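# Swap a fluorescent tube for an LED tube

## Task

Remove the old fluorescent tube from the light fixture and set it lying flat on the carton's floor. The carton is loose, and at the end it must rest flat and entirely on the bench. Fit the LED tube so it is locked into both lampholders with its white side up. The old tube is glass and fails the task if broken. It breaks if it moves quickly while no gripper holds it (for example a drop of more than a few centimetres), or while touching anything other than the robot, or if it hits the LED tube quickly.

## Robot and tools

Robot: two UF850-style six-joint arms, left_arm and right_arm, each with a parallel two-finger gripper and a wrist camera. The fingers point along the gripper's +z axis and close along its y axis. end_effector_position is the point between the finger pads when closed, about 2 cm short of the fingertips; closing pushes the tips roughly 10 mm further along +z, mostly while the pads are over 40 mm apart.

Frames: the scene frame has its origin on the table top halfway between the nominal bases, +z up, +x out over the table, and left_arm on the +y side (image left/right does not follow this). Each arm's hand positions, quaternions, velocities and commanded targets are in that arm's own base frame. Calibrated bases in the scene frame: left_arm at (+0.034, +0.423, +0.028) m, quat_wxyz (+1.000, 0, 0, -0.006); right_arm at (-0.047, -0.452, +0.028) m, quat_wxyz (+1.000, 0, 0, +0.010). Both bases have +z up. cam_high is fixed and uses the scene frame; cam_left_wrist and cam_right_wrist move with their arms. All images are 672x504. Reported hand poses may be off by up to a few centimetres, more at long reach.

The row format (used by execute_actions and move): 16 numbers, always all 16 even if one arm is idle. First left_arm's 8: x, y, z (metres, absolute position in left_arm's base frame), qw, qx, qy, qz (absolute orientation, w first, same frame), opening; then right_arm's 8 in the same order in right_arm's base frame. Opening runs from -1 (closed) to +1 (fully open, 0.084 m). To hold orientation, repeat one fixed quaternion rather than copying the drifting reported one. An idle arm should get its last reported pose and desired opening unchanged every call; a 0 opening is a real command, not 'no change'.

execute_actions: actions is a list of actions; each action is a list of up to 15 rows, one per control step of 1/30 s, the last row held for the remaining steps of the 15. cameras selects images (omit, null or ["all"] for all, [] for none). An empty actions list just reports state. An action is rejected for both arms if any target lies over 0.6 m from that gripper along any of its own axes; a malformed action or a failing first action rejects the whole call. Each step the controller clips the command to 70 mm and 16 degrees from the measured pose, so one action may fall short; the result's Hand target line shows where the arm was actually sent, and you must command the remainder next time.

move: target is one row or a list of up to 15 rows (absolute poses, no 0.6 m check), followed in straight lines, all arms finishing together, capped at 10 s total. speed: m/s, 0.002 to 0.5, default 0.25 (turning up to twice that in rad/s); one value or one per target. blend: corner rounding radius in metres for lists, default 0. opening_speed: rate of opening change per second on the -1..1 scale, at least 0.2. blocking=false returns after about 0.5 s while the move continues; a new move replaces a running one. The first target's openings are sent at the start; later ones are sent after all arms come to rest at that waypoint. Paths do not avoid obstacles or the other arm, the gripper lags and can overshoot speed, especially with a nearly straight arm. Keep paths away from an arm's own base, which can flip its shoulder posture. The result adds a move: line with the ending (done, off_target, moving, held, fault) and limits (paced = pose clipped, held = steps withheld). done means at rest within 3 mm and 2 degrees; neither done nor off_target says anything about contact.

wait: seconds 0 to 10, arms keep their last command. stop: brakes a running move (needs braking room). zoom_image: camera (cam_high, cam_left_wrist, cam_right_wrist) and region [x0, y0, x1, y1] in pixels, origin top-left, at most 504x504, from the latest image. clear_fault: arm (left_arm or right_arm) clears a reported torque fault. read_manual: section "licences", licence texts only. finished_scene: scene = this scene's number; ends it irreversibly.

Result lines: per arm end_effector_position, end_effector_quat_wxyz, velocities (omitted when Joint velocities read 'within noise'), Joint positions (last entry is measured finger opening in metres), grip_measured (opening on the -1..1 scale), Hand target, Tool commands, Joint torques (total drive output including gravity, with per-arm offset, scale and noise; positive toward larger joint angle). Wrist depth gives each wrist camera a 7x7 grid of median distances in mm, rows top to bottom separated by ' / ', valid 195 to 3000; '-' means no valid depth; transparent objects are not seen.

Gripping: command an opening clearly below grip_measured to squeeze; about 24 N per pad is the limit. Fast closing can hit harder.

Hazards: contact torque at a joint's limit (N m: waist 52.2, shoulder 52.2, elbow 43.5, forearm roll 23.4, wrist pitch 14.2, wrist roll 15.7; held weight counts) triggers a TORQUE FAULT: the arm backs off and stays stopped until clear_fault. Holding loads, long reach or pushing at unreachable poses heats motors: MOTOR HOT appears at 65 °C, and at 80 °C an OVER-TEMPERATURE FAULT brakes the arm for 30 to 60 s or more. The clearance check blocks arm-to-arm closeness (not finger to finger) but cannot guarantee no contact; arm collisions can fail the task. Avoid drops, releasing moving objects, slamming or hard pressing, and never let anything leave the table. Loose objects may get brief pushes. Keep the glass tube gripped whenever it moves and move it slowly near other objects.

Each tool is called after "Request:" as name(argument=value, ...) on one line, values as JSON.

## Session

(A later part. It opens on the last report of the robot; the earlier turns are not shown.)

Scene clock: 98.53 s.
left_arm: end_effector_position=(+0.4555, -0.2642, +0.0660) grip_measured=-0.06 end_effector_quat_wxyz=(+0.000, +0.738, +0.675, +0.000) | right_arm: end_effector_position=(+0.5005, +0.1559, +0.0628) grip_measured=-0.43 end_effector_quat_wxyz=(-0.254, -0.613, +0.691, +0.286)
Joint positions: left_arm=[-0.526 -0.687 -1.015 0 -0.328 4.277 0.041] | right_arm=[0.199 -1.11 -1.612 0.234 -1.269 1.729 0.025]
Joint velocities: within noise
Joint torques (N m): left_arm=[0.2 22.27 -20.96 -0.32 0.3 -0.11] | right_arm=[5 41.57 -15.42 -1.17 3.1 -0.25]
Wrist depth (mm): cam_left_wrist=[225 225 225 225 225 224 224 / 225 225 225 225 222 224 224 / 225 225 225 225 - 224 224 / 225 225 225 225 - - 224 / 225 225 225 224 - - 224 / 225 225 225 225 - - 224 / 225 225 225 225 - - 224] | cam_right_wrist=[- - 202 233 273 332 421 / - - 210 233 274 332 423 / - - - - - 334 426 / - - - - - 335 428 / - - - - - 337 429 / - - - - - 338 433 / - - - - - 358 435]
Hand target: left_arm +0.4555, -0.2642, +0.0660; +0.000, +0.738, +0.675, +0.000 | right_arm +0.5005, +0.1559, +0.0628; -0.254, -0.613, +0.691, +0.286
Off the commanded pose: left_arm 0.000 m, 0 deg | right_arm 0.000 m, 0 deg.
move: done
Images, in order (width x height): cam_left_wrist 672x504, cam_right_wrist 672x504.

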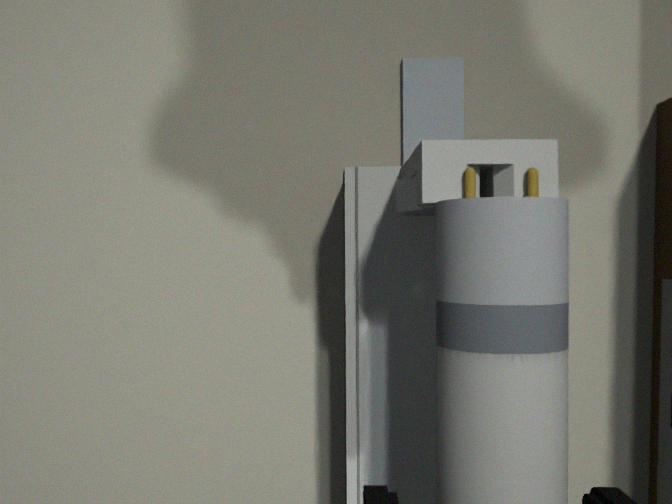

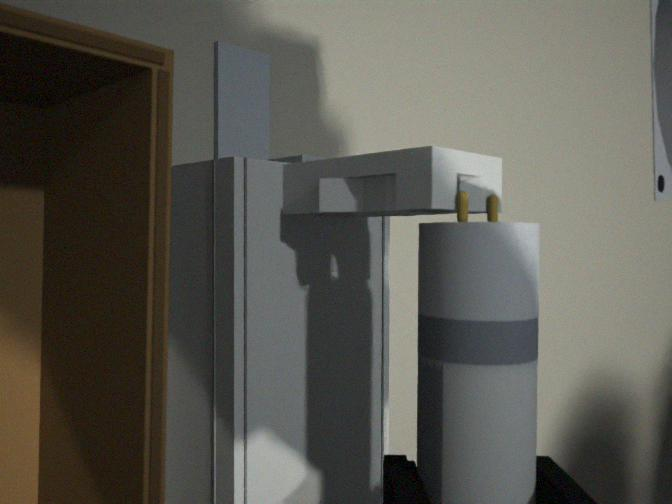

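Request:
move(target=[[0.4555,-0.2642,0.126,0,0.7382,0.6746,0,-0.05,0.5005,0.1559,0.0628,0.2539,0.6130,-0.6913,-0.2863,-0.9],[0.5015,-0.2680,0.1035,-0.2825,0.6820,0.6233,-0.2582,-0.05,0.5005,0.1559,0.0628,0.2539,0.6130,-0.6913,-0.2863,-0.9],[0.4612,-0.2647,0.0632,-0.2825,0.6820,0.6233,-0.2582,-0.05,0.5005,0.1559,0.0628,0.2539,0.6130,-0.6913,-0.2863,-0.9]], speed=[0.1,0.1,0.06], blend=[0.01,0,0], cameras=["cam_left_wrist"])

Scene clock: 104.73 s.
left_arm: end_effector_position=(+0.4613, -0.2647, +0.0633) grip_measured=-0.06 end_effector_quat_wxyz=(-0.282, +0.682, +0.623, -0.258) end_effector_velocity=(-0.001, +0.000, -0.001) end_effector_angular_velocity=(-0.001, -0.002, -0.001) | right_arm: end_effector_position=(+0.5005, +0.1559, +0.0628) grip_measured=-0.43 end_effector_quat_wxyz=(-0.254, -0.613, +0.691, +0.286)
Joint positions: left_arm=[-0.416 -1.124 -1.641 -0.239 -1.283 4.546 0.041] | right_arm=[0.199 -1.11 -1.612 0.234 -1.269 1.729 0.025]
Joint velocities: left_arm=[-0.001 0 0.003 0 0.005 0.001 0] | right_arm=[within noise]
Joint torques (N m): left_arm=[1.28 33.06 -21.31 -0.31 -0.73 -0.22] | right_arm=[1.17 42.37 -15.39 -0.9 3.85 -0.27]
Wrist depth (mm): cam_left_wrist=[460 432 348 304 259 234 207 / 467 433 347 303 259 233 204 / 490 407 348 - - - - / 527 405 364 - - - - / 523 428 363 - - - - / 523 427 362 - - - - / 520 427 345 - - - -] | cam_right_wrist=[- - 203 232 273 332 422 / - - 210 233 274 332 423 / - - - - - 334 425 / - - - - - 336 427 / - - - - - 338 430 / - - - - - 339 432 / - - - - - 358 434]
Hand target: left_arm +0.4612, -0.2647, +0.0632; -0.282, +0.682, +0.623, -0.258 | right_arm +0.5005, +0.1559, +0.0628; -0.254, -0.613, +0.691, +0.286
Off the commanded pose: left_arm 0.000 m, 0 deg | right_arm 0.000 m, 0 deg.
move: done
Images, in order (width x height): cam_left_wrist 672x504.

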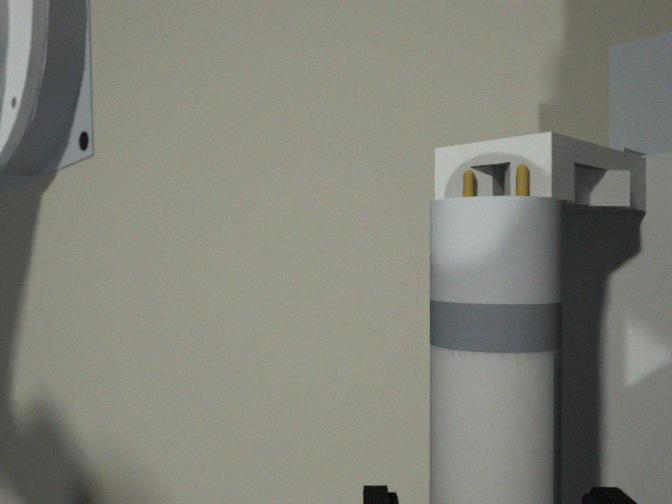

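Request:
move(target=[0.4606,-0.2647,0.0638,-0.2825,0.6820,0.6233,-0.2582,-0.05,0.5005,0.1559,0.0628,0.2539,0.6130,-0.6913,-0.2863,-0.9], speed=0.02, cameras=[])

Request:
move(target=[0.4606,-0.2647,0.0638,-0.2825,0.6820,0.6233,-0.2582,-0.9,0.5005,0.1559,0.0628,0.2539,0.6130,-0.6913,-0.2863,-0.9], opening_speed=0.6)

Scene clock: 105.70 s.
left_arm: end_effector_position=(+0.4606, -0.2647, +0.0638) grip_measured=-0.06 end_effector_quat_wxyz=(-0.282, +0.682, +0.623, -0.258) | right_arm: end_effector_position=(+0.5005, +0.1559, +0.0628) grip_measured=-0.43 end_effector_quat_wxyz=(-0.254, -0.613, +0.691, +0.286)
Joint positions: left_arm=[-0.417 -1.122 -1.638 -0.239 -1.282 4.546 0.041] | right_arm=[0.199 -1.11 -1.612 0.234 -1.269 1.729 0.025]
Joint velocities: within noise
Joint torques (N m): left_arm=[1.15 31.09 -22.43 -0.64 -0.93 -0.22] | right_arm=[3.63 42.66 -15.41 -2 3.73 -0.28]
Wrist depth (mm): cam_left_wrist=[462 432 349 304 260 234 208 / 467 409 349 305 260 234 205 / 490 407 347 - - - - / 526 407 365 - - - - / 523 406 365 - - - - / 524 429 364 - - - - / 523 427 346 - - - -] | cam_right_wrist=[- - 202 233 273 332 420 / - - 210 233 274 332 424 / - - - - - 333 426 / - - - - - 335 429 / - - - - - 337 430 / - - - - - 339 433 / - - - - - 358 435]
Hand target: left_arm +0.4606, -0.2647, +0.0638; -0.282, +0.682, +0.623, -0.258 | right_arm +0.5005, +0.1559, +0.0628; -0.254, -0.613, +0.691, +0.286
Off the commanded pose: left_arm 0.000 m, 0 deg | right_arm 0.000 m, 0 deg.
move: done
No camera images: "cameras" was empty.

Scene clock: 107.33 s.
left_arm: end_effector_position=(+0.4605, -0.2647, +0.0639) grip_measured=-0.43 end_effector_quat_wxyz=(-0.283, +0.682, +0.623, -0.258) | right_arm: end_effector_position=(+0.5005, +0.1559, +0.0628) grip_measured=-0.43 end_effector_quat_wxyz=(-0.254, -0.613, +0.691, +0.286)
Joint positions: left_arm=[-0.417 -1.122 -1.638 -0.239 -1.283 4.546 0.025] | right_arm=[0.199 -1.11 -1.612 0.234 -1.268 1.729 0.025]
Joint velocities: within noise
Joint torques (N m): left_arm=[0.33 27.46 -22.33 0.34 1.53 -0.26] | right_arm=[6.61 41.48 -13.08 -1.66 3.32 -0.45]
Wrist depth (mm): cam_left_wrist=[460 433 350 305 261 235 208 / 463 409 349 304 260 235 205 / 491 410 349 - - - - / 528 408 366 - - - - / 528 408 365 - - - - / 528 431 365 - - - - / 524 430 363 - - - -] | cam_right_wrist=[- - 202 232 273 331 421 / - - 209 233 274 332 424 / - - - - - 334 425 / - - - - - 336 427 / - - - - - 336 429 / - - - - - 339 432 / - - - - - 358 434]
Hand target: left_arm +0.4606, -0.2647, +0.0638; -0.282, +0.682, +0.623, -0.258 | right_arm +0.5005, +0.1559, +0.0628; -0.254, -0.613, +0.691, +0.286
Off the commanded pose: left_arm 0.000 m, 0 deg | right_arm 0.000 m, 0 deg.
move: done

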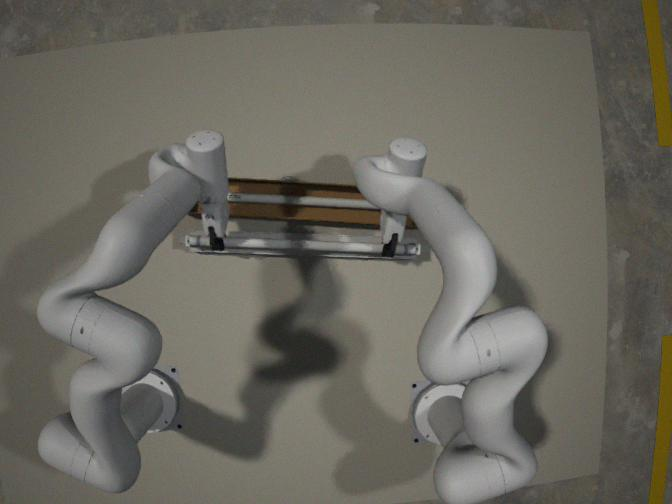

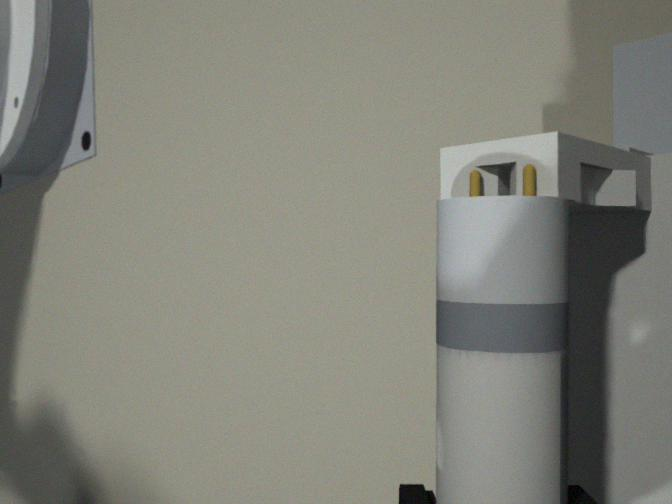

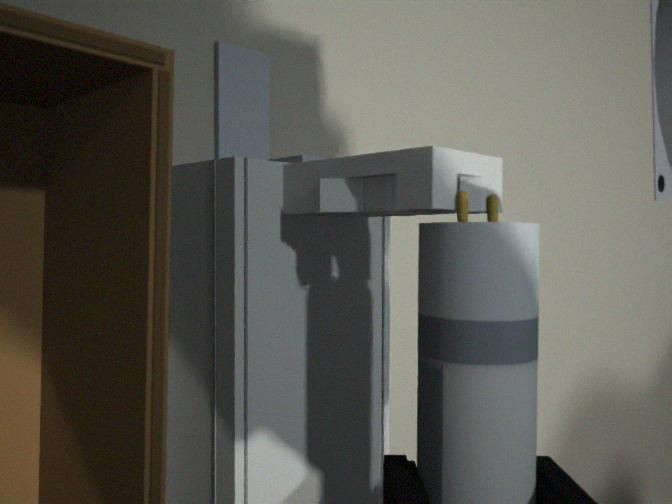

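Request:
move(target=[[0.4606,-0.2647,0.1058,-0.2825,0.6820,0.6233,-0.2582,-0.9,0.5005,0.1559,0.1048,0.2539,0.6130,-0.6913,-0.2863,-0.9],[0.4575,-0.2644,0.1078,-0.0963,0.7319,0.6688,-0.0880,-0.9,0.4968,0.1564,0.1068,0.0866,0.6578,-0.7418,-0.0976,-0.9],[0.4555,-0.2642,0.1081,0,0.7382,0.6746,0,-0.9,0.4948,0.1566,0.1071,0,0.6635,-0.7482,0,-0.9]], speed=[0.06,0.1,0.08], blend=0.001, cameras=[])

Request:
move(target=[[0.4535,-0.2640,0.1078,0.0963,0.7319,0.6688,0.0880,-0.9,0.4928,0.1568,0.1068,-0.0866,0.6578,-0.7418,0.0976,-0.9],[0.4516,-0.2638,0.1071,0.1910,0.7130,0.6516,0.1746,-0.9,0.4909,0.1571,0.1061,-0.1717,0.6409,-0.7227,0.1936,-0.9]], speed=0.05, blend=0.001, cameras=["cam_left_wrist","cam_right_wrist"])

Request:
move(target=[0.4500,-0.2637,0.1058,0.2825,0.6820,0.6233,0.2582,-0.9,0.4893,0.1573,0.1048,-0.2539,0.6130,-0.6913,0.2863,-0.9], speed=0.05)

Scene clock: 113.57 s.
left_arm: end_effector_position=(+0.4555, -0.2642, +0.1081) grip_measured=-0.43 end_effector_quat_wxyz=(+0.000, +0.738, +0.675, +0.000) | right_arm: end_effector_position=(+0.4948, +0.1566, +0.1071) grip_measured=-0.43 end_effector_quat_wxyz=(+0.000, -0.663, +0.748, +0.000)
Joint positions: left_arm=[-0.526 -0.603 -1.007 0 -0.404 4.277 0.025] | right_arm=[0.306 -0.591 -0.984 0 -0.393 1.997 0.025]
Joint velocities: within noise
Joint torques (N m): left_arm=[-3.04 22.33 -22.94 -0.71 0.7 0.35] | right_arm=[10.32 36.71 -16.58 -0.49 0.37 -0.34]
Wrist depth (mm): cam_left_wrist=[268 267 267 267 266 267 266 / 268 267 267 267 267 266 266 / 267 267 267 267 266 267 261 / 268 267 267 - - 267 259 / 267 267 267 - - 267 256 / 267 267 267 - - 266 255 / 267 267 267 - - 266 254] | cam_right_wrist=[264 265 265 265 266 265 266 / 265 265 265 266 265 266 266 / 257 261 262 266 265 266 266 / 258 261 262 - - 267 267 / 260 245 267 - - 267 267 / 261 247 267 - - 268 268 / 262 248 231 - - 267 267]
Hand target: left_arm +0.4555, -0.2642, +0.1081; +0.000, +0.738, +0.675, +0.000 | right_arm +0.4948, +0.1566, +0.1071; +0.000, -0.663, +0.748, +0.000
Off the commanded pose: left_arm 0.000 m, 0 deg | right_arm 0.000 m, 0 deg.
move: done
No camera images: "cameras" was empty.

Scene clock: 119.37 s.
left_arm: end_effector_position=(+0.4516, -0.2640, +0.1072) grip_measured=-0.43 end_effector_quat_wxyz=(+0.191, +0.713, +0.652, +0.174) | right_arm: end_effector_position=(+0.4910, +0.1573, +0.1062) grip_measured=-0.43 end_effector_quat_wxyz=(+0.172, -0.641, +0.723, -0.193)
Joint positions: left_arm=[-0.654 -0.495 -0.692 2.312 -0.371 1.864 0.025] | right_arm=[0.435 -0.485 -0.67 -2.347 -0.378 4.447 0.025]
Joint velocities: within noise
Joint torques (N m): left_arm=[-4.06 20.15 -24.51 1.24 0.98 0.5] | right_arm=[13.23 36 -17.64 -3.18 -1.2 -0.24]
Wrist depth (mm): cam_left_wrist=[217 229 247 268 293 315 351 / 217 229 245 268 287 308 349 / 217 229 238 268 280 278 308 / 217 229 209 217 - 284 320 / 217 229 209 217 - 284 319 / 217 229 208 217 - 283 318 / 218 229 209 - - 283 318] | cam_right_wrist=[415 369 341 309 283 261 241 / 416 369 340 310 283 261 242 / 415 370 298 248 242 261 234 / 416 380 300 - - 219 211 / 415 382 301 - - 219 211 / 417 381 303 - - 219 211 / 418 382 304 - - 220 211]
Hand target: left_arm +0.4516, -0.2638, +0.1071; +0.191, +0.713, +0.652, +0.175 | right_arm +0.4909, +0.1571, +0.1061; +0.172, -0.641, +0.723, -0.194
Off the commanded pose: left_arm 0.000 m, 0 deg | right_arm 0.000 m, 0 deg.
move: done
Images, in order (width x height): cam_left_wrist 672x504, cam_right_wrist 672x504.

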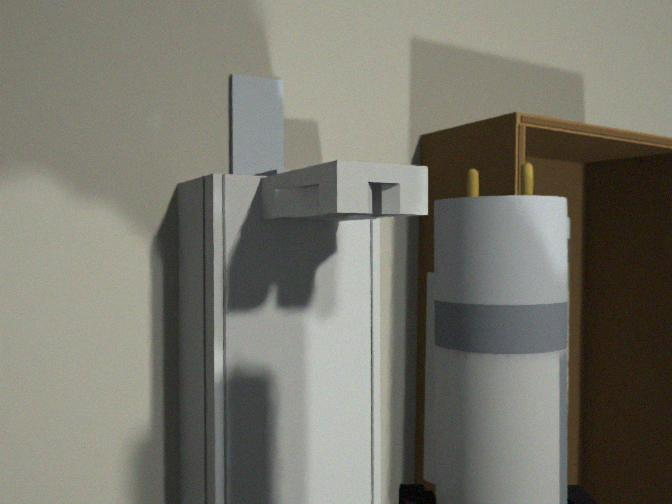

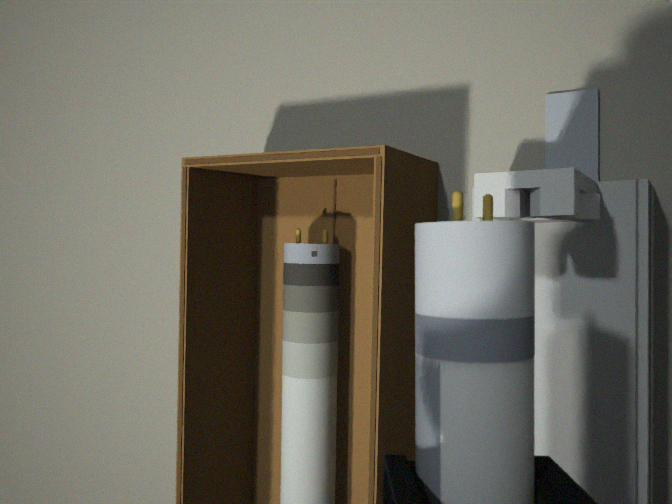

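Scene clock: 122.47 s.
left_arm: end_effector_position=(+0.4500, -0.2637, +0.1058) grip_measured=-0.43 end_effector_quat_wxyz=(+0.282, +0.682, +0.623, +0.258) | right_arm: end_effector_position=(+0.4893, +0.1573, +0.1048) grip_measured=-0.43 end_effector_quat_wxyz=(+0.254, -0.613, +0.691, -0.286)
Joint positions: left_arm=[-0.729 -0.547 -0.594 2.473 -0.748 1.612 0.025] | right_arm=[0.511 -0.539 -0.572 -2.491 -0.759 4.685 0.025]
Joint velocities: within noise
Joint torques (N m): left_arm=[-3.27 18.3 -19.1 1.38 -0.32 0.59] | right_arm=[12.19 34.18 -14.12 -3.97 -2.7 -0.03]
Wrist depth (mm): cam_left_wrist=[204 220 250 287 335 404 511 / 205 221 250 277 322 407 510 / 205 216 242 267 276 325 510 / 205 203 207 220 - 324 513 / 205 204 206 220 - 324 512 / 205 204 207 221 - 322 514 / 205 205 207 - - 322 515] | cam_right_wrist=[624 513 415 364 312 273 243 / 625 515 416 364 312 273 242 / 624 513 437 316 240 273 234 / 624 515 436 - - 224 205 / 624 514 437 - - 223 205 / 625 513 438 - - 224 205 / 625 514 - - - 217 205]
Hand target: left_arm +0.4500, -0.2637, +0.1058; +0.282, +0.682, +0.623, +0.258 | right_arm +0.4893, +0.1573, +0.1048; +0.254, -0.613, +0.691, -0.286
Off the commanded pose: left_arm 0.000 m, 0 deg | right_arm 0.000 m, 0 deg.
move: done

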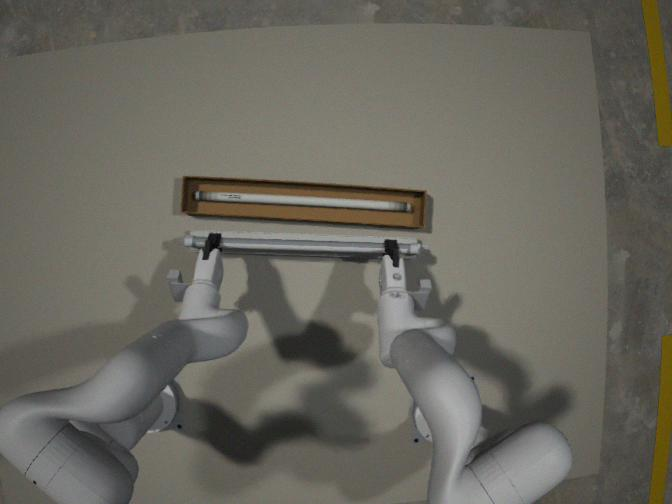

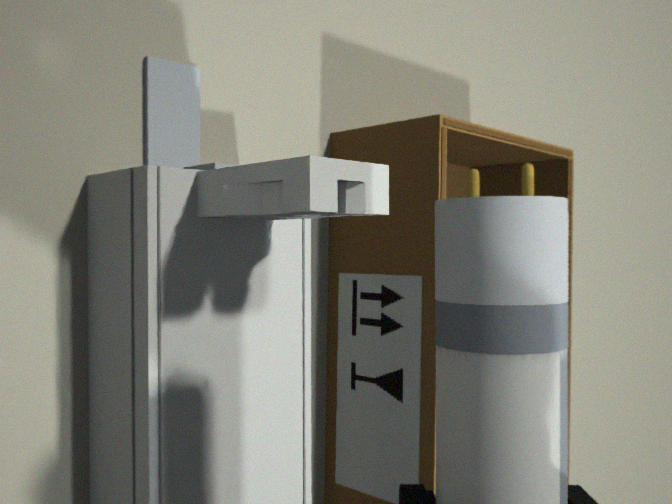

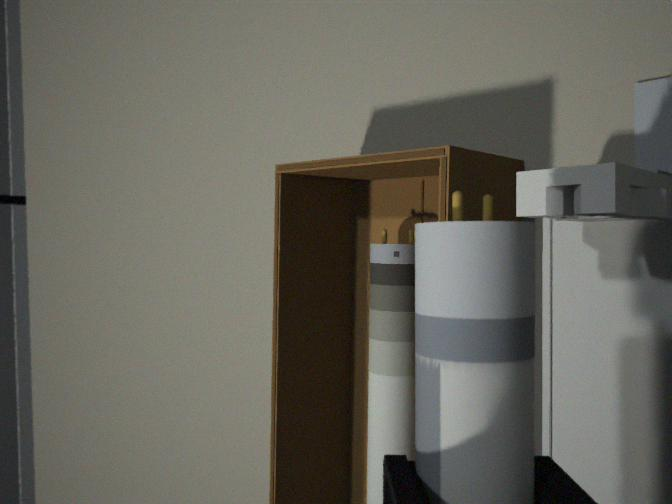

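Request:
move(target=[0.4500,-0.2637,0.0700,0.2825,0.6820,0.6233,0.2582,-0.9,0.4893,0.1573,0.0685,-0.2539,0.6130,-0.6913,0.2863,-0.9], speed=0.05, cameras=["cam_left_wrist","cam_right_wrist"])

Request:
zoom_image(camera="cam_left_wrist", region=[330, 90, 650, 300])

Request:
zoom_image(camera="cam_right_wrist", region=[330, 90, 650, 300])

Scene clock: 123.90 s.
left_arm: end_effector_position=(+0.4503, -0.2640, +0.0705) grip_measured=-0.43 end_effector_quat_wxyz=(+0.283, +0.682, +0.623, +0.258) | right_arm: end_effector_position=(+0.4891, +0.1570, +0.0685) grip_measured=-0.43 end_effector_quat_wxyz=(+0.254, -0.613, +0.692, -0.286)
Joint positions: left_arm=[-0.729 -0.653 -0.62 2.522 -0.813 1.543 0.025] | right_arm=[0.51 -0.65 -0.599 -2.539 -0.827 4.753 0.025]
Joint velocities: within noise
Joint torques (N m): left_arm=[0.26 17.2 -13.38 0.27 0.15 0.37] | right_arm=[16.37 38.29 -14.31 -5.92 -3.02 -0.28]
Wrist depth (mm): cam_left_wrist=[- - 209 240 281 339 428 / - - 206 239 269 308 402 / - - - - - 277 296 / - - - - - - 304 / - - - - - - 304 / - - - - - - 302 / - - - - - 311 302] | cam_right_wrist=[568 436 352 308 264 231 206 / 569 436 352 296 264 232 203 / 571 435 285 225 - - - / 571 462 286 - - - - / 569 463 287 - - - - / 570 463 288 - - - - / 573 464 280 - - - -]
Hand target: left_arm +0.4500, -0.2637, +0.0700; +0.282, +0.682, +0.623, +0.258 | right_arm +0.4893, +0.1573, +0.0685; +0.254, -0.613, +0.691, -0.286
Off the commanded pose: left_arm 0.001 m, 0 deg | right_arm 0.000 m, 0 deg.
move: done
Images, in order (width x height): cam_left_wrist 672x504, cam_right_wrist 672x504.

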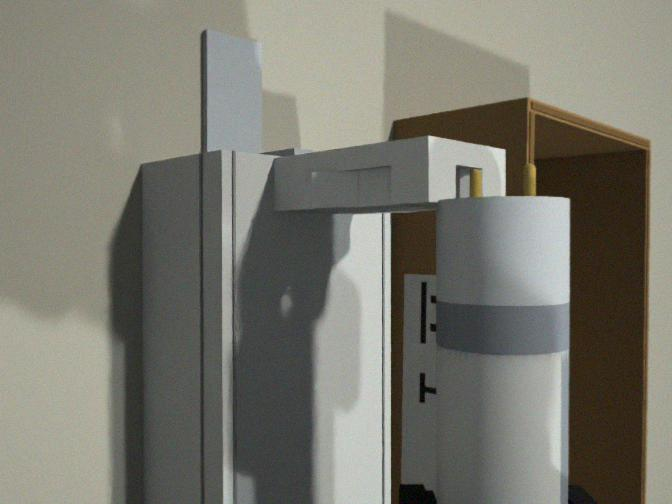

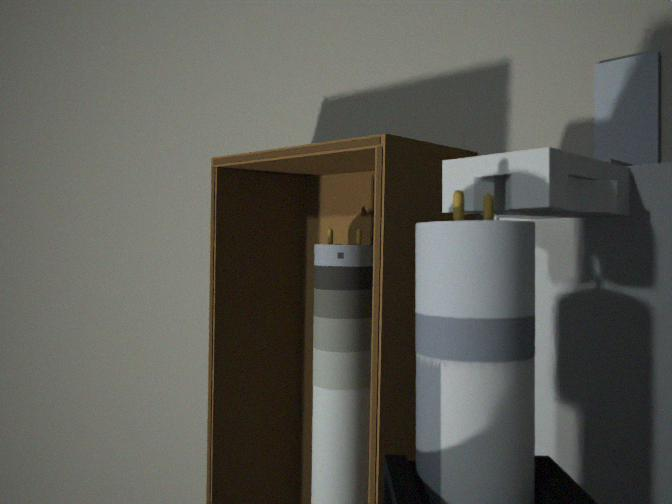

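Scaled by 1.575.

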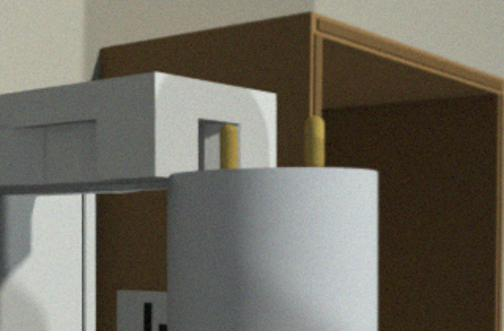

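Scaled by 1.575.

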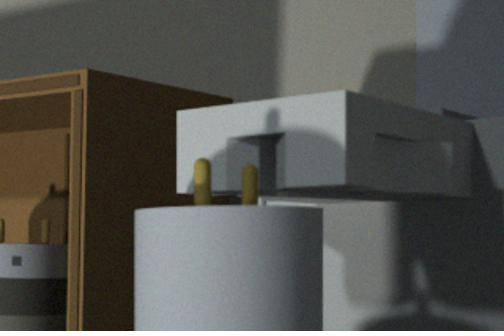

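Request:
move(target=[0.4498,-0.2637,0.0650,0.2825,0.6820,0.6233,0.2582,-0.9,0.4893,0.1573,0.0640,-0.2539,0.6130,-0.6913,0.2863,-0.9], speed=0.02, cameras=["cam_left_wrist","cam_right_wrist"])

Request:
zoom_image(camera="cam_left_wrist", region=[400, 120, 560, 225])

Request:
zoom_image(camera="cam_right_wrist", region=[400, 130, 560, 235])

Scene clock: 125.40 s.
left_arm: end_effector_position=(+0.4500, -0.2639, +0.0653) grip_measured=-0.43 end_effector_quat_wxyz=(+0.283, +0.682, +0.623, +0.258) | right_arm: end_effector_position=(+0.4890, +0.1571, +0.0638) grip_measured=-0.43 end_effector_quat_wxyz=(+0.253, -0.613, +0.691, -0.286)
Joint positions: left_arm=[-0.73 -0.668 -0.623 2.527 -0.822 1.534 0.025] | right_arm=[0.511 -0.664 -0.603 -2.544 -0.834 4.761 0.025]
Joint velocities: within noise
Joint torques (N m): left_arm=[0.01 13.8 -7.55 -1.47 1.97 0.24] | right_arm=[19.51 39.84 -18.87 -7.71 -3.99 -0.18]
Wrist depth (mm): cam_left_wrist=[- - 203 233 272 329 390 / - - 210 233 262 298 390 / - - - - - 219 288 / - - - - - - 295 / - - - - - - 294 / - - - - - - 295 / - - - - - - 302] | cam_right_wrist=[553 425 361 301 258 225 201 / 556 424 360 289 258 226 204 / 553 425 277 - - - - / 554 451 278 - - - - / 553 450 279 - - - - / 555 451 280 - - - - / 554 453 281 - - - -]
Hand target: left_arm +0.4498, -0.2637, +0.0650; +0.282, +0.682, +0.623, +0.258 | right_arm +0.4893, +0.1573, +0.0640; +0.254, -0.613, +0.691, -0.286
Off the commanded pose: left_arm 0.000 m, 0 deg | right_arm 0.000 m, 0 deg.
move: done
Images, in order (width x height): cam_left_wrist 672x504, cam_right_wrist 672x504.

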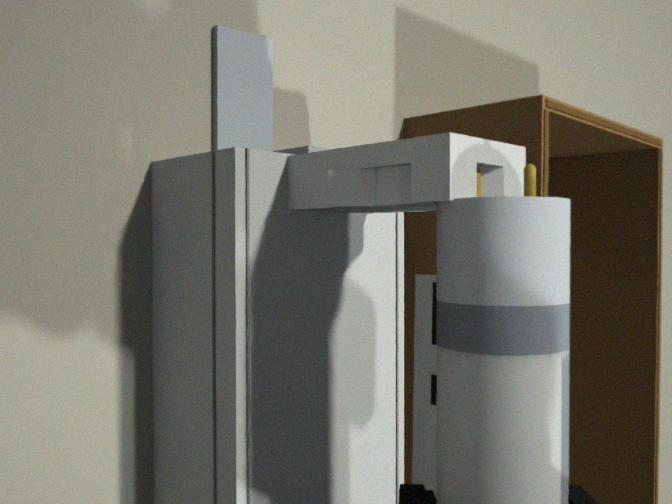

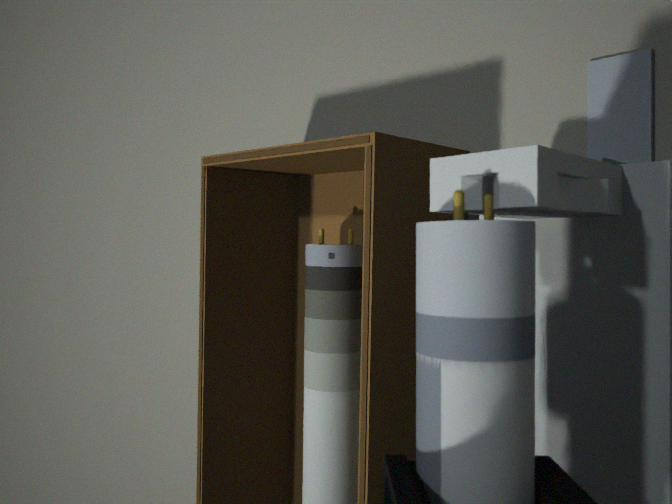

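Scaled by 3.150.

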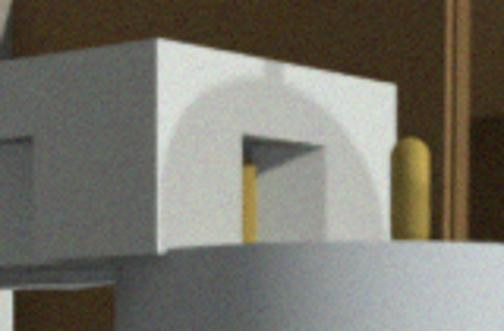

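Scaled by 3.150.

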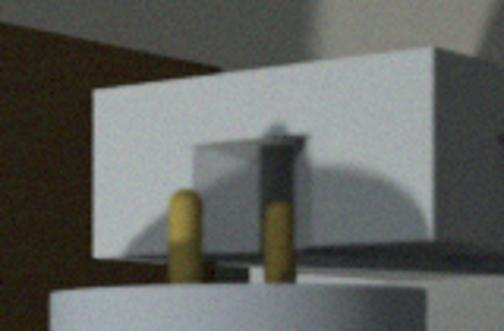

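Request:
move(target=[0.4498,-0.2637,0.0575,0.2825,0.6820,0.6233,0.2582,-0.9,0.4893,0.1573,0.0565,-0.2539,0.6130,-0.6913,0.2863,-0.9], speed=0.02, cameras=["cam_left_wrist","cam_right_wrist"])

Request:
zoom_image(camera="cam_left_wrist", region=[400, 120, 560, 225])

Request:
zoom_image(camera="cam_right_wrist", region=[400, 130, 560, 235])

Scene clock: 126.43 s.
left_arm: end_effector_position=(+0.4499, -0.2638, +0.0578) grip_measured=-0.43 end_effector_quat_wxyz=(+0.283, +0.682, +0.623, +0.258) | right_arm: end_effector_position=(+0.4892, +0.1571, +0.0565) grip_measured=-0.43 end_effector_quat_wxyz=(+0.254, -0.613, +0.692, -0.286)
Joint positions: left_arm=[-0.73 -0.69 -0.63 2.535 -0.835 1.522 0.025] | right_arm=[0.511 -0.686 -0.61 -2.552 -0.848 4.773 0.025]
Joint velocities: within noise
Joint torques (N m): left_arm=[1.62 11.14 -4.4 -1.76 2.83 0.22] | right_arm=[21.19 40.13 -20.99 -8.98 -4.93 -0.12]
Wrist depth (mm): cam_left_wrist=[- - 198 223 261 299 373 / - - 198 222 250 219 352 / - - - - - 208 287 / - - - - - - 295 / - - - - - - 294 / - - - - - - 293 / - - - - - - 293] | cam_right_wrist=[533 408 348 290 249 217 199 / 536 408 347 278 248 217 196 / 534 434 277 - - - - / 536 435 278 - - - - / 532 435 279 - - - - / 535 434 280 - - - - / 534 435 281 - - - -]
Hand target: left_arm +0.4498, -0.2637, +0.0575; +0.282, +0.682, +0.623, +0.258 | right_arm +0.4893, +0.1573, +0.0565; +0.254, -0.613, +0.691, -0.286
Off the commanded pose: left_arm 0.000 m, 0 deg | right_arm 0.000 m, 0 deg.
move: done
Images, in order (width x height): cam_left_wrist 672x504, cam_right_wrist 672x504.

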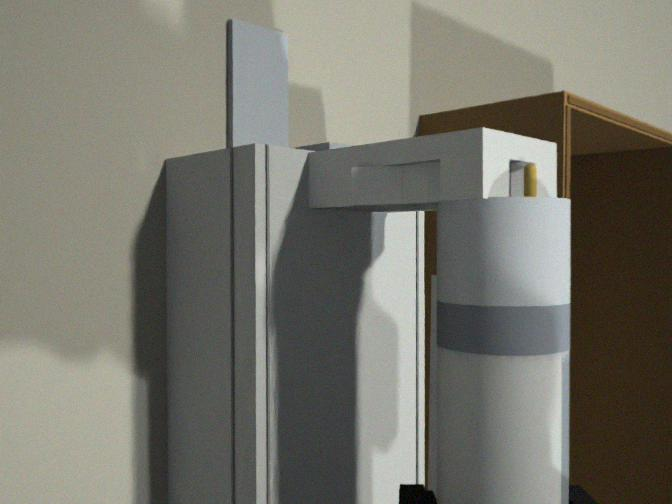

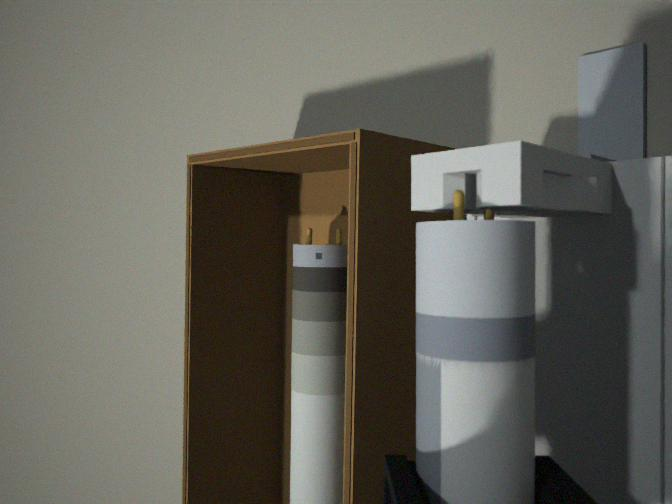

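Scaled by 3.150.

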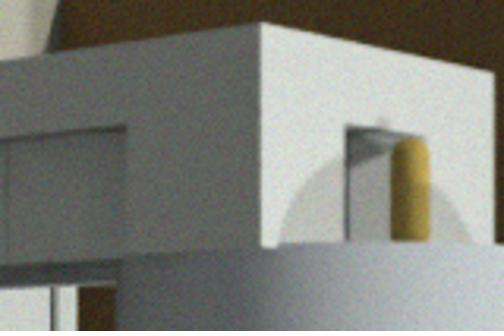

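Scaled by 3.150.

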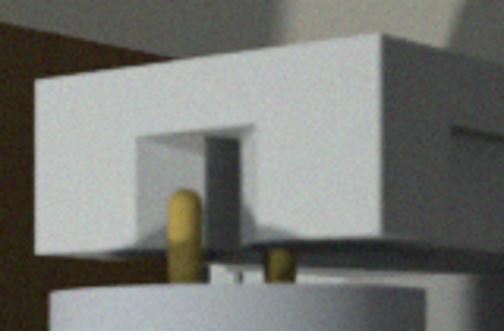

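Request:
move(target=[0.4498,-0.2642,0.0515,0.2825,0.6820,0.6233,0.2582,-0.9,0.4893,0.1568,0.0495,-0.2539,0.6130,-0.6913,0.2863,-0.9], speed=0.02, cameras=["cam_left_wrist","cam_right_wrist"])

Request:
zoom_image(camera="cam_left_wrist", region=[400, 120, 600, 250])

Request:
zoom_image(camera="cam_right_wrist", region=[380, 130, 540, 235])

Scene clock: 131.63 s.
left_arm: end_effector_position=(+0.4497, -0.2640, +0.0514) grip_measured=-0.43 end_effector_quat_wxyz=(+0.282, +0.682, +0.623, +0.258) | right_arm: end_effector_position=(+0.4892, +0.1569, +0.0495) grip_measured=-0.43 end_effector_quat_wxyz=(+0.254, -0.613, +0.691, -0.286)
Joint positions: left_arm=[-0.73 -0.709 -0.636 2.54 -0.844 1.513 0.025] | right_arm=[0.51 -0.707 -0.616 -2.561 -0.86 4.784 0.025]
Joint velocities: within noise
Joint torques (N m): left_arm=[-0.45 13.59 -3.93 -1.24 2.68 0.33] | right_arm=[14.84 41.34 -20.94 -7.28 -5.61 -0.24]
Wrist depth (mm): cam_left_wrist=[- - - 214 251 289 358 / - - - 207 241 219 319 / - - - - - - 288 / - - - - - - 295 / - - - - - - 294 / - - - - - - 294 / - - - - - - 293] | cam_right_wrist=[513 393 335 279 239 209 - / 514 393 335 268 239 209 - / 514 261 268 - - - - / 514 261 277 - - - - / 514 262 279 - - - - / 514 263 280 - - - - / 514 264 281 - - - -]
Hand target: left_arm +0.4498, -0.2642, +0.0515; +0.282, +0.682, +0.623, +0.258 | right_arm +0.4893, +0.1568, +0.0495; +0.254, -0.613, +0.691, -0.286
Off the commanded pose: left_arm 0.000 m, 0 deg | right_arm 0.000 m, 0 deg.
move: done
Images, in order (width x height): cam_left_wrist 672x504, cam_right_wrist 672x504.

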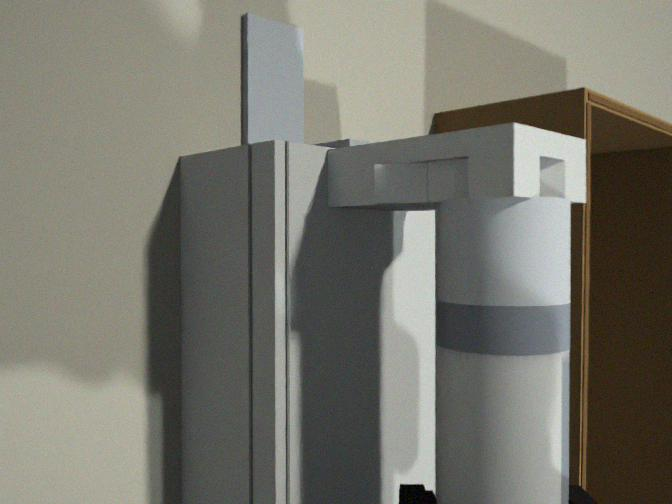

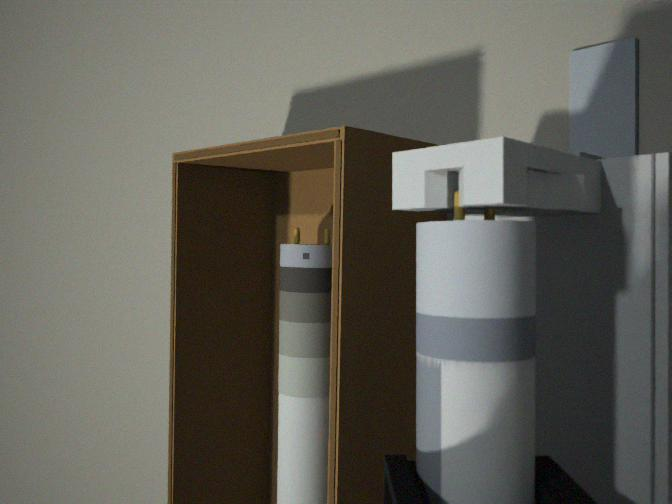

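Scaled by 2.520.

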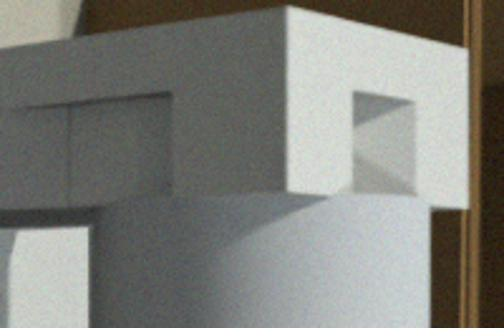

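Scaled by 3.150.

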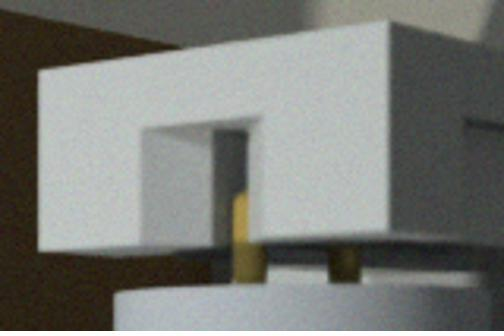

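Request:
move(target=[0.4498,-0.2647,0.0485,0.2825,0.6820,0.6233,0.2582,-0.9,0.4893,0.1563,0.0460,-0.2539,0.6130,-0.6913,0.2863,-0.9], speed=0.02, cameras=[])

Request:
move(target=[0.4498,-0.2650,0.0466,0.2825,0.6820,0.6233,0.2582,-0.9,0.4893,0.1560,0.0440,-0.2539,0.6130,-0.6913,0.2863,-0.9], speed=0.02, cameras=["cam_left_wrist","cam_right_wrist"])

Request:
zoom_image(camera="cam_right_wrist", region=[380, 130, 540, 235])

Scene clock: 132.63 s.
left_arm: end_effector_position=(+0.4497, -0.2644, +0.0483) grip_measured=-0.43 end_effector_quat_wxyz=(+0.282, +0.682, +0.623, +0.258) | right_arm: end_effector_position=(+0.4893, +0.1565, +0.0461) grip_measured=-0.43 end_effector_quat_wxyz=(+0.254, -0.613, +0.691, -0.286)
Joint positions: left_arm=[-0.731 -0.718 -0.64 2.542 -0.848 1.509 0.025] | right_arm=[0.509 -0.718 -0.619 -2.566 -0.867 4.789 0.025]
Joint velocities: within noise
Joint torques (N m): left_arm=[-5.2 15.29 -6.79 1.29 2.35 0.31] | right_arm=[6.08 38.61 -20.27 -4.23 -6.13 -0.23]
Wrist depth (mm): cam_left_wrist=[- - - 210 236 282 350 / - - - 210 236 219 313 / - - - - - - 280 / - - - - - - 287 / - - - - - - 286 / - - - - - - 285 / - - - - - - 285] | cam_right_wrist=[505 385 329 274 234 205 - / 504 386 329 263 234 205 - / 503 260 269 - - - - / 506 261 277 - - - - / 505 263 279 - - - - / 503 263 280 - - - - / 507 264 280 - - - -]
Hand target: left_arm +0.4498, -0.2647, +0.0485; +0.282, +0.682, +0.623, +0.258 | right_arm +0.4893, +0.1563, +0.0460; +0.254, -0.613, +0.691, -0.286
Off the commanded pose: left_arm 0.000 m, 0 deg | right_arm 0.000 m, 0 deg.
move: done
No camera images: "cameras" was empty.

Scene clock: 133.33 s.
left_arm: end_effector_position=(+0.4497, -0.2648, +0.0465) grip_measured=-0.43 end_effector_quat_wxyz=(+0.282, +0.682, +0.623, +0.258) | right_arm: end_effector_position=(+0.4893, +0.1561, +0.0442) grip_measured=-0.43 end_effector_quat_wxyz=(+0.254, -0.613, +0.691, -0.286)
Joint positions: left_arm=[-0.732 -0.724 -0.642 2.543 -0.851 1.506 0.025] | right_arm=[0.508 -0.724 -0.62 -2.568 -0.871 4.792 0.025]
Joint velocities: within noise
Joint torques (N m): left_arm=[-7.01 18.34 -7.97 2.32 1.64 0.23] | right_arm=[3.36 37.16 -20.26 -2.96 -6.13 -0.29]
Wrist depth (mm): cam_left_wrist=[- - - 207 232 279 347 / - - - 207 233 219 235 / - - - - - - 280 / - - - - - - 287 / - - - - - - 287 / - - - - - - 285 / - - - - - - 284] | cam_right_wrist=[499 381 325 271 232 203 - / 500 382 325 260 232 203 - / 500 260 269 - - - - / 500 261 277 - - - - / 499 263 278 - - - - / 500 263 279 - - - - / 500 264 272 - - - -]
Hand target: left_arm +0.4498, -0.2650, +0.0466; +0.282, +0.682, +0.623, +0.258 | right_arm +0.4893, +0.1560, +0.0440; +0.254, -0.613, +0.691, -0.286
Off the commanded pose: left_arm 0.000 m, 0 deg | right_arm 0.000 m, 0 deg.
move: done
Images, in order (width x height): cam_left_wrist 672x504, cam_right_wrist 672x504.

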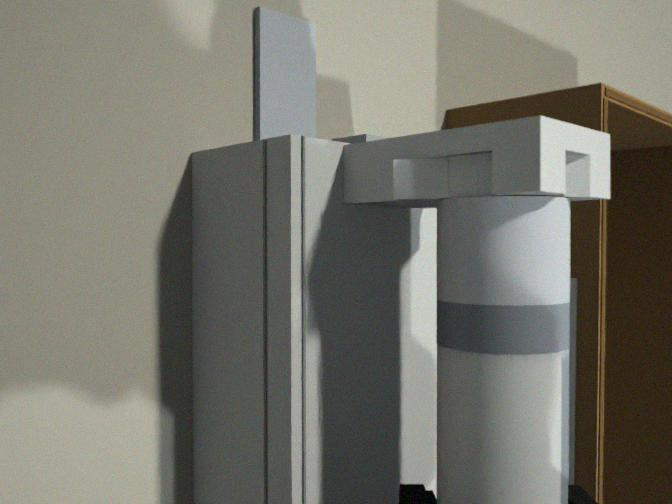

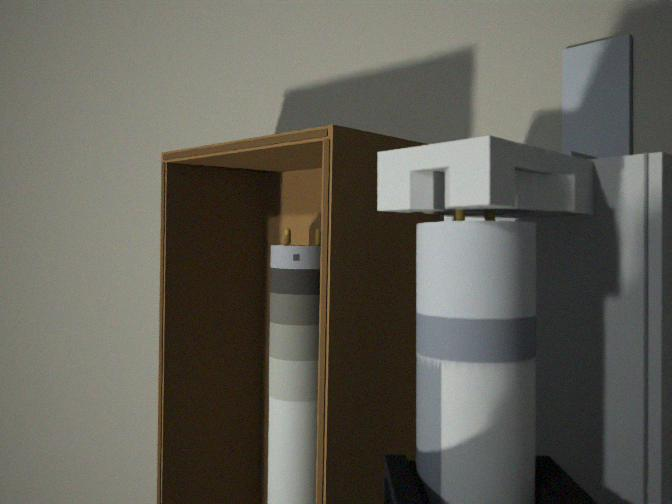

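Scaled by 3.150.

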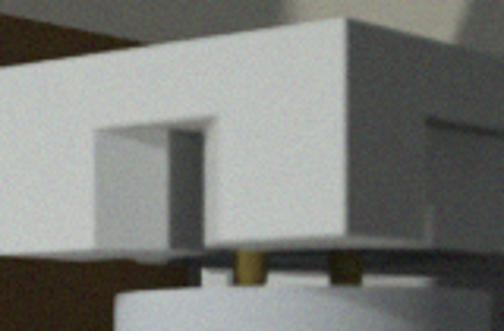

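Request:
move(target=[0.4498,-0.2650,0.0458,0.2825,0.6820,0.6233,0.2582,-0.9,0.4893,0.1560,0.0430,-0.2539,0.6130,-0.6913,0.2863,-0.9], speed=0.02, cameras=[])

Request:
move(target=[0.4498,-0.2650,0.0450,0.2825,0.6820,0.6233,0.2582,-0.9,0.4893,0.1560,0.0422,-0.2539,0.6130,-0.6913,0.2863,-0.9], speed=0.02, cameras=[])

Scene clock: 134.30 s.
left_arm: end_effector_position=(+0.4497, -0.2649, +0.0457) grip_measured=-0.43 end_effector_quat_wxyz=(+0.282, +0.682, +0.623, +0.258) | right_arm: end_effector_position=(+0.4896, +0.1561, +0.0433) grip_measured=-0.43 end_effector_quat_wxyz=(+0.254, -0.613, +0.691, -0.287)
Joint positions: left_arm=[-0.732 -0.726 -0.643 2.544 -0.853 1.505 0.025] | right_arm=[0.508 -0.727 -0.622 -2.569 -0.873 4.793 0.025]
Joint velocities: within noise
Joint torques (N m): left_arm=[-7.07 19.59 -11.93 2.43 1.08 0.32] | right_arm=[1.52 29.76 -18.48 -3.09 -4.01 -0.41]
Wrist depth (mm): cam_left_wrist=[- - - 206 231 277 344 / - - - 206 232 252 235 / - - - - - - 280 / - - - - - - 287 / - - - - - - 286 / - - - - - - 285 / - - - - - 203 285] | cam_right_wrist=[499 381 324 270 231 202 - / 498 381 309 259 231 202 - / 499 260 268 - - - - / 500 260 277 - - - - / 500 261 277 - - - - / 499 263 278 - - - - / 500 263 271 - - - -]
Hand target: left_arm +0.4498, -0.2650, +0.0458; +0.282, +0.682, +0.623, +0.258 | right_arm +0.4893, +0.1560, +0.0430; +0.254, -0.613, +0.691, -0.286
Off the commanded pose: left_arm 0.000 m, 0 deg | right_arm 0.001 m, 0 deg.
move: done
No camera images: "cameras" was empty.

Scene clock: 135.00 s.
left_arm: end_effector_position=(+0.4498, -0.2650, +0.0450) grip_measured=-0.43 end_effector_quat_wxyz=(+0.282, +0.682, +0.623, +0.258) | right_arm: end_effector_position=(+0.4898, +0.1561, +0.0426) grip_measured=-0.43 end_effector_quat_wxyz=(+0.255, -0.613, +0.691, -0.287)
Joint positions: left_arm=[-0.732 -0.728 -0.644 2.545 -0.854 1.504 0.025] | right_arm=[0.507 -0.729 -0.623 -2.57 -0.875 4.795 0.025]
Joint velocities: within noise
Joint torques (N m): left_arm=[-6.76 18.51 -13.07 2.78 0.98 0.37] | right_arm=[4.64 28.71 -15.47 -3.31 -1.89 -0.2]
Wrist depth (mm): cam_left_wrist=[- - - 205 231 276 343 / - - - 205 231 251 235 / - - - - - - 280 / - - - - - - 287 / - - - - - 204 286 / - - - - - 210 286 / - - - - - 203 285] | cam_right_wrist=[498 381 323 270 231 202 - / 499 381 308 259 231 202 - / 500 260 267 - - - - / 499 260 276 - - - - / 501 261 277 - - - - / 500 262 278 - - - - / 502 263 271 - - - -]
Hand target: left_arm +0.4498, -0.2650, +0.0450; +0.282, +0.682, +0.623, +0.258 | right_arm +0.4893, +0.1560, +0.0422; +0.254, -0.613, +0.691, -0.286
Off the commanded pose: left_arm 0.000 m, 0 deg | right_arm 0.001 m, 0 deg.
move: done
No camera images: "cameras" was empty.

Request:
move(target=[0.4498,-0.2650,0.0455,0.2825,0.6820,0.6233,0.2582,-0.9,0.4893,0.1560,0.0435,-0.2539,0.6130,-0.6913,0.2863,-0.9], speed=0.02, cameras=[])

Request:
move(target=[0.4498,-0.2650,0.0455,0.2825,0.6820,0.6233,0.2582,-0.05,0.4893,0.1560,0.0435,-0.2539,0.6130,-0.6913,0.2863,-0.05], opening_speed=0.8, cameras=["cam_left_wrist","cam_right_wrist"])

Scene clock: 135.97 s.
left_arm: end_effector_position=(+0.4497, -0.2652, +0.0454) grip_measured=-0.43 end_effector_quat_wxyz=(+0.282, +0.682, +0.623, +0.258) | right_arm: end_effector_position=(+0.4889, +0.1558, +0.0430) grip_measured=-0.43 end_effector_quat_wxyz=(+0.253, -0.613, +0.692, -0.286)
Joint positions: left_arm=[-0.732 -0.727 -0.644 2.545 -0.853 1.505 0.025] | right_arm=[0.507 -0.726 -0.621 -2.568 -0.871 4.793 0.025]
Joint velocities: within noise
Joint torques (N m): left_arm=[-4.89 20.78 -11.31 1.15 0.28 0.32] | right_arm=[11.26 35.21 -10.52 -2.45 -2.81 -0.38]
Wrist depth (mm): cam_left_wrist=[- - - 205 231 276 344 / - - - 206 231 227 238 / - - - - - - 280 / - - - - - - 287 / - - - - - 204 286 / - - - - - 210 286 / - - - - - 203 286] | cam_right_wrist=[497 380 323 269 231 202 - / 496 379 323 259 231 202 - / 497 260 268 - - - - / 496 261 277 - - - - / 496 262 278 - - - - / 498 262 279 - - - - / 496 264 272 - - - -]
Hand target: left_arm +0.4498, -0.2650, +0.0455; +0.282, +0.682, +0.623, +0.258 | right_arm +0.4893, +0.1560, +0.0435; +0.254, -0.613, +0.691, -0.286
Off the commanded pose: left_arm 0.000 m, 0 deg | right_arm 0.001 m, 0 deg.
move: done
No camera images: "cameras" was empty.

Scene clock: 137.27 s.
left_arm: end_effector_position=(+0.4498, -0.2650, +0.0455) grip_measured=-0.06 end_effector_quat_wxyz=(+0.282, +0.682, +0.623, +0.258) | right_arm: end_effector_position=(+0.4893, +0.1560, +0.0435) grip_measured=-0.06 end_effector_quat_wxyz=(+0.254, -0.613, +0.691, -0.286)
Joint positions: left_arm=[-0.732 -0.727 -0.644 2.545 -0.853 1.505 0.041] | right_arm=[0.508 -0.726 -0.621 -2.568 -0.872 4.793 0.041]
Joint velocities: within noise
Joint torques (N m): left_arm=[-0.8 19.47 -12.95 -0.73 -0.75 -0.19] | right_arm=[4.86 33.27 -7.44 -1.87 -2.1 -0.78]
Wrist depth (mm): cam_left_wrist=[- - - 205 231 276 344 / - - - 206 231 251 236 / - - - - - - 280 / - - - - - 205 287 / - - - - - 204 286 / - - - - - 210 285 / - - - - - 209 285] | cam_right_wrist=[500 382 325 270 232 203 - / 500 382 309 259 232 203 - / 500 260 268 - - - - / 501 260 277 - - - - / 502 261 278 - - - - / 502 263 279 - - - - / 502 263 271 - - - -]
Hand target: left_arm +0.4498, -0.2650, +0.0455; +0.282, +0.682, +0.623, +0.258 | right_arm +0.4893, +0.1560, +0.0435; +0.254, -0.613, +0.691, -0.286
Off the commanded pose: left_arm 0.000 m, 0 deg | right_arm 0.000 m, 0 deg.
move: done
Images, in order (width x height): cam_left_wrist 672x504, cam_right_wrist 672x504.

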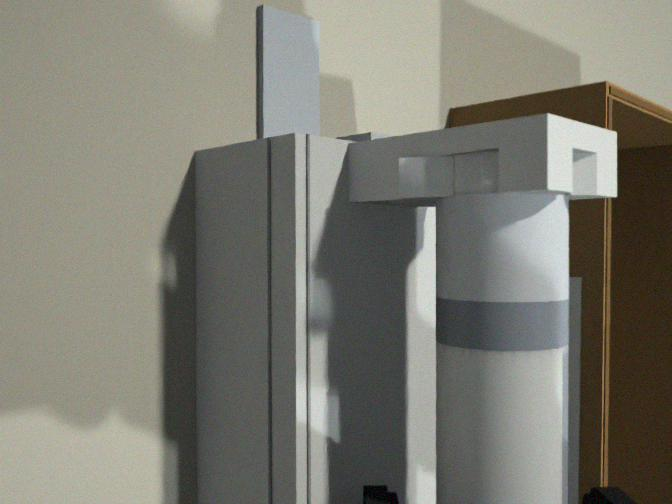

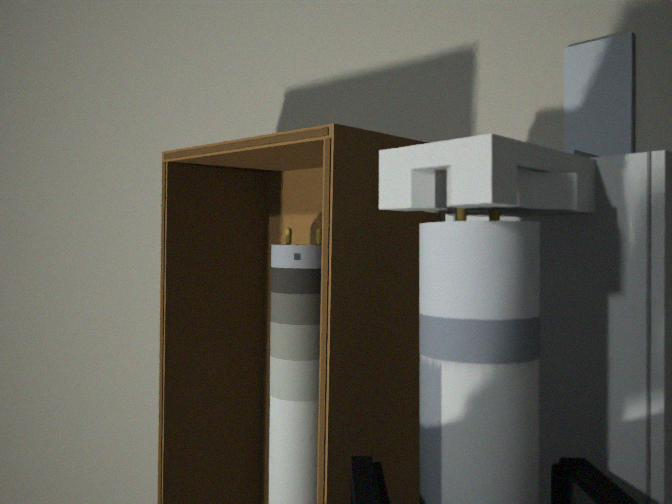

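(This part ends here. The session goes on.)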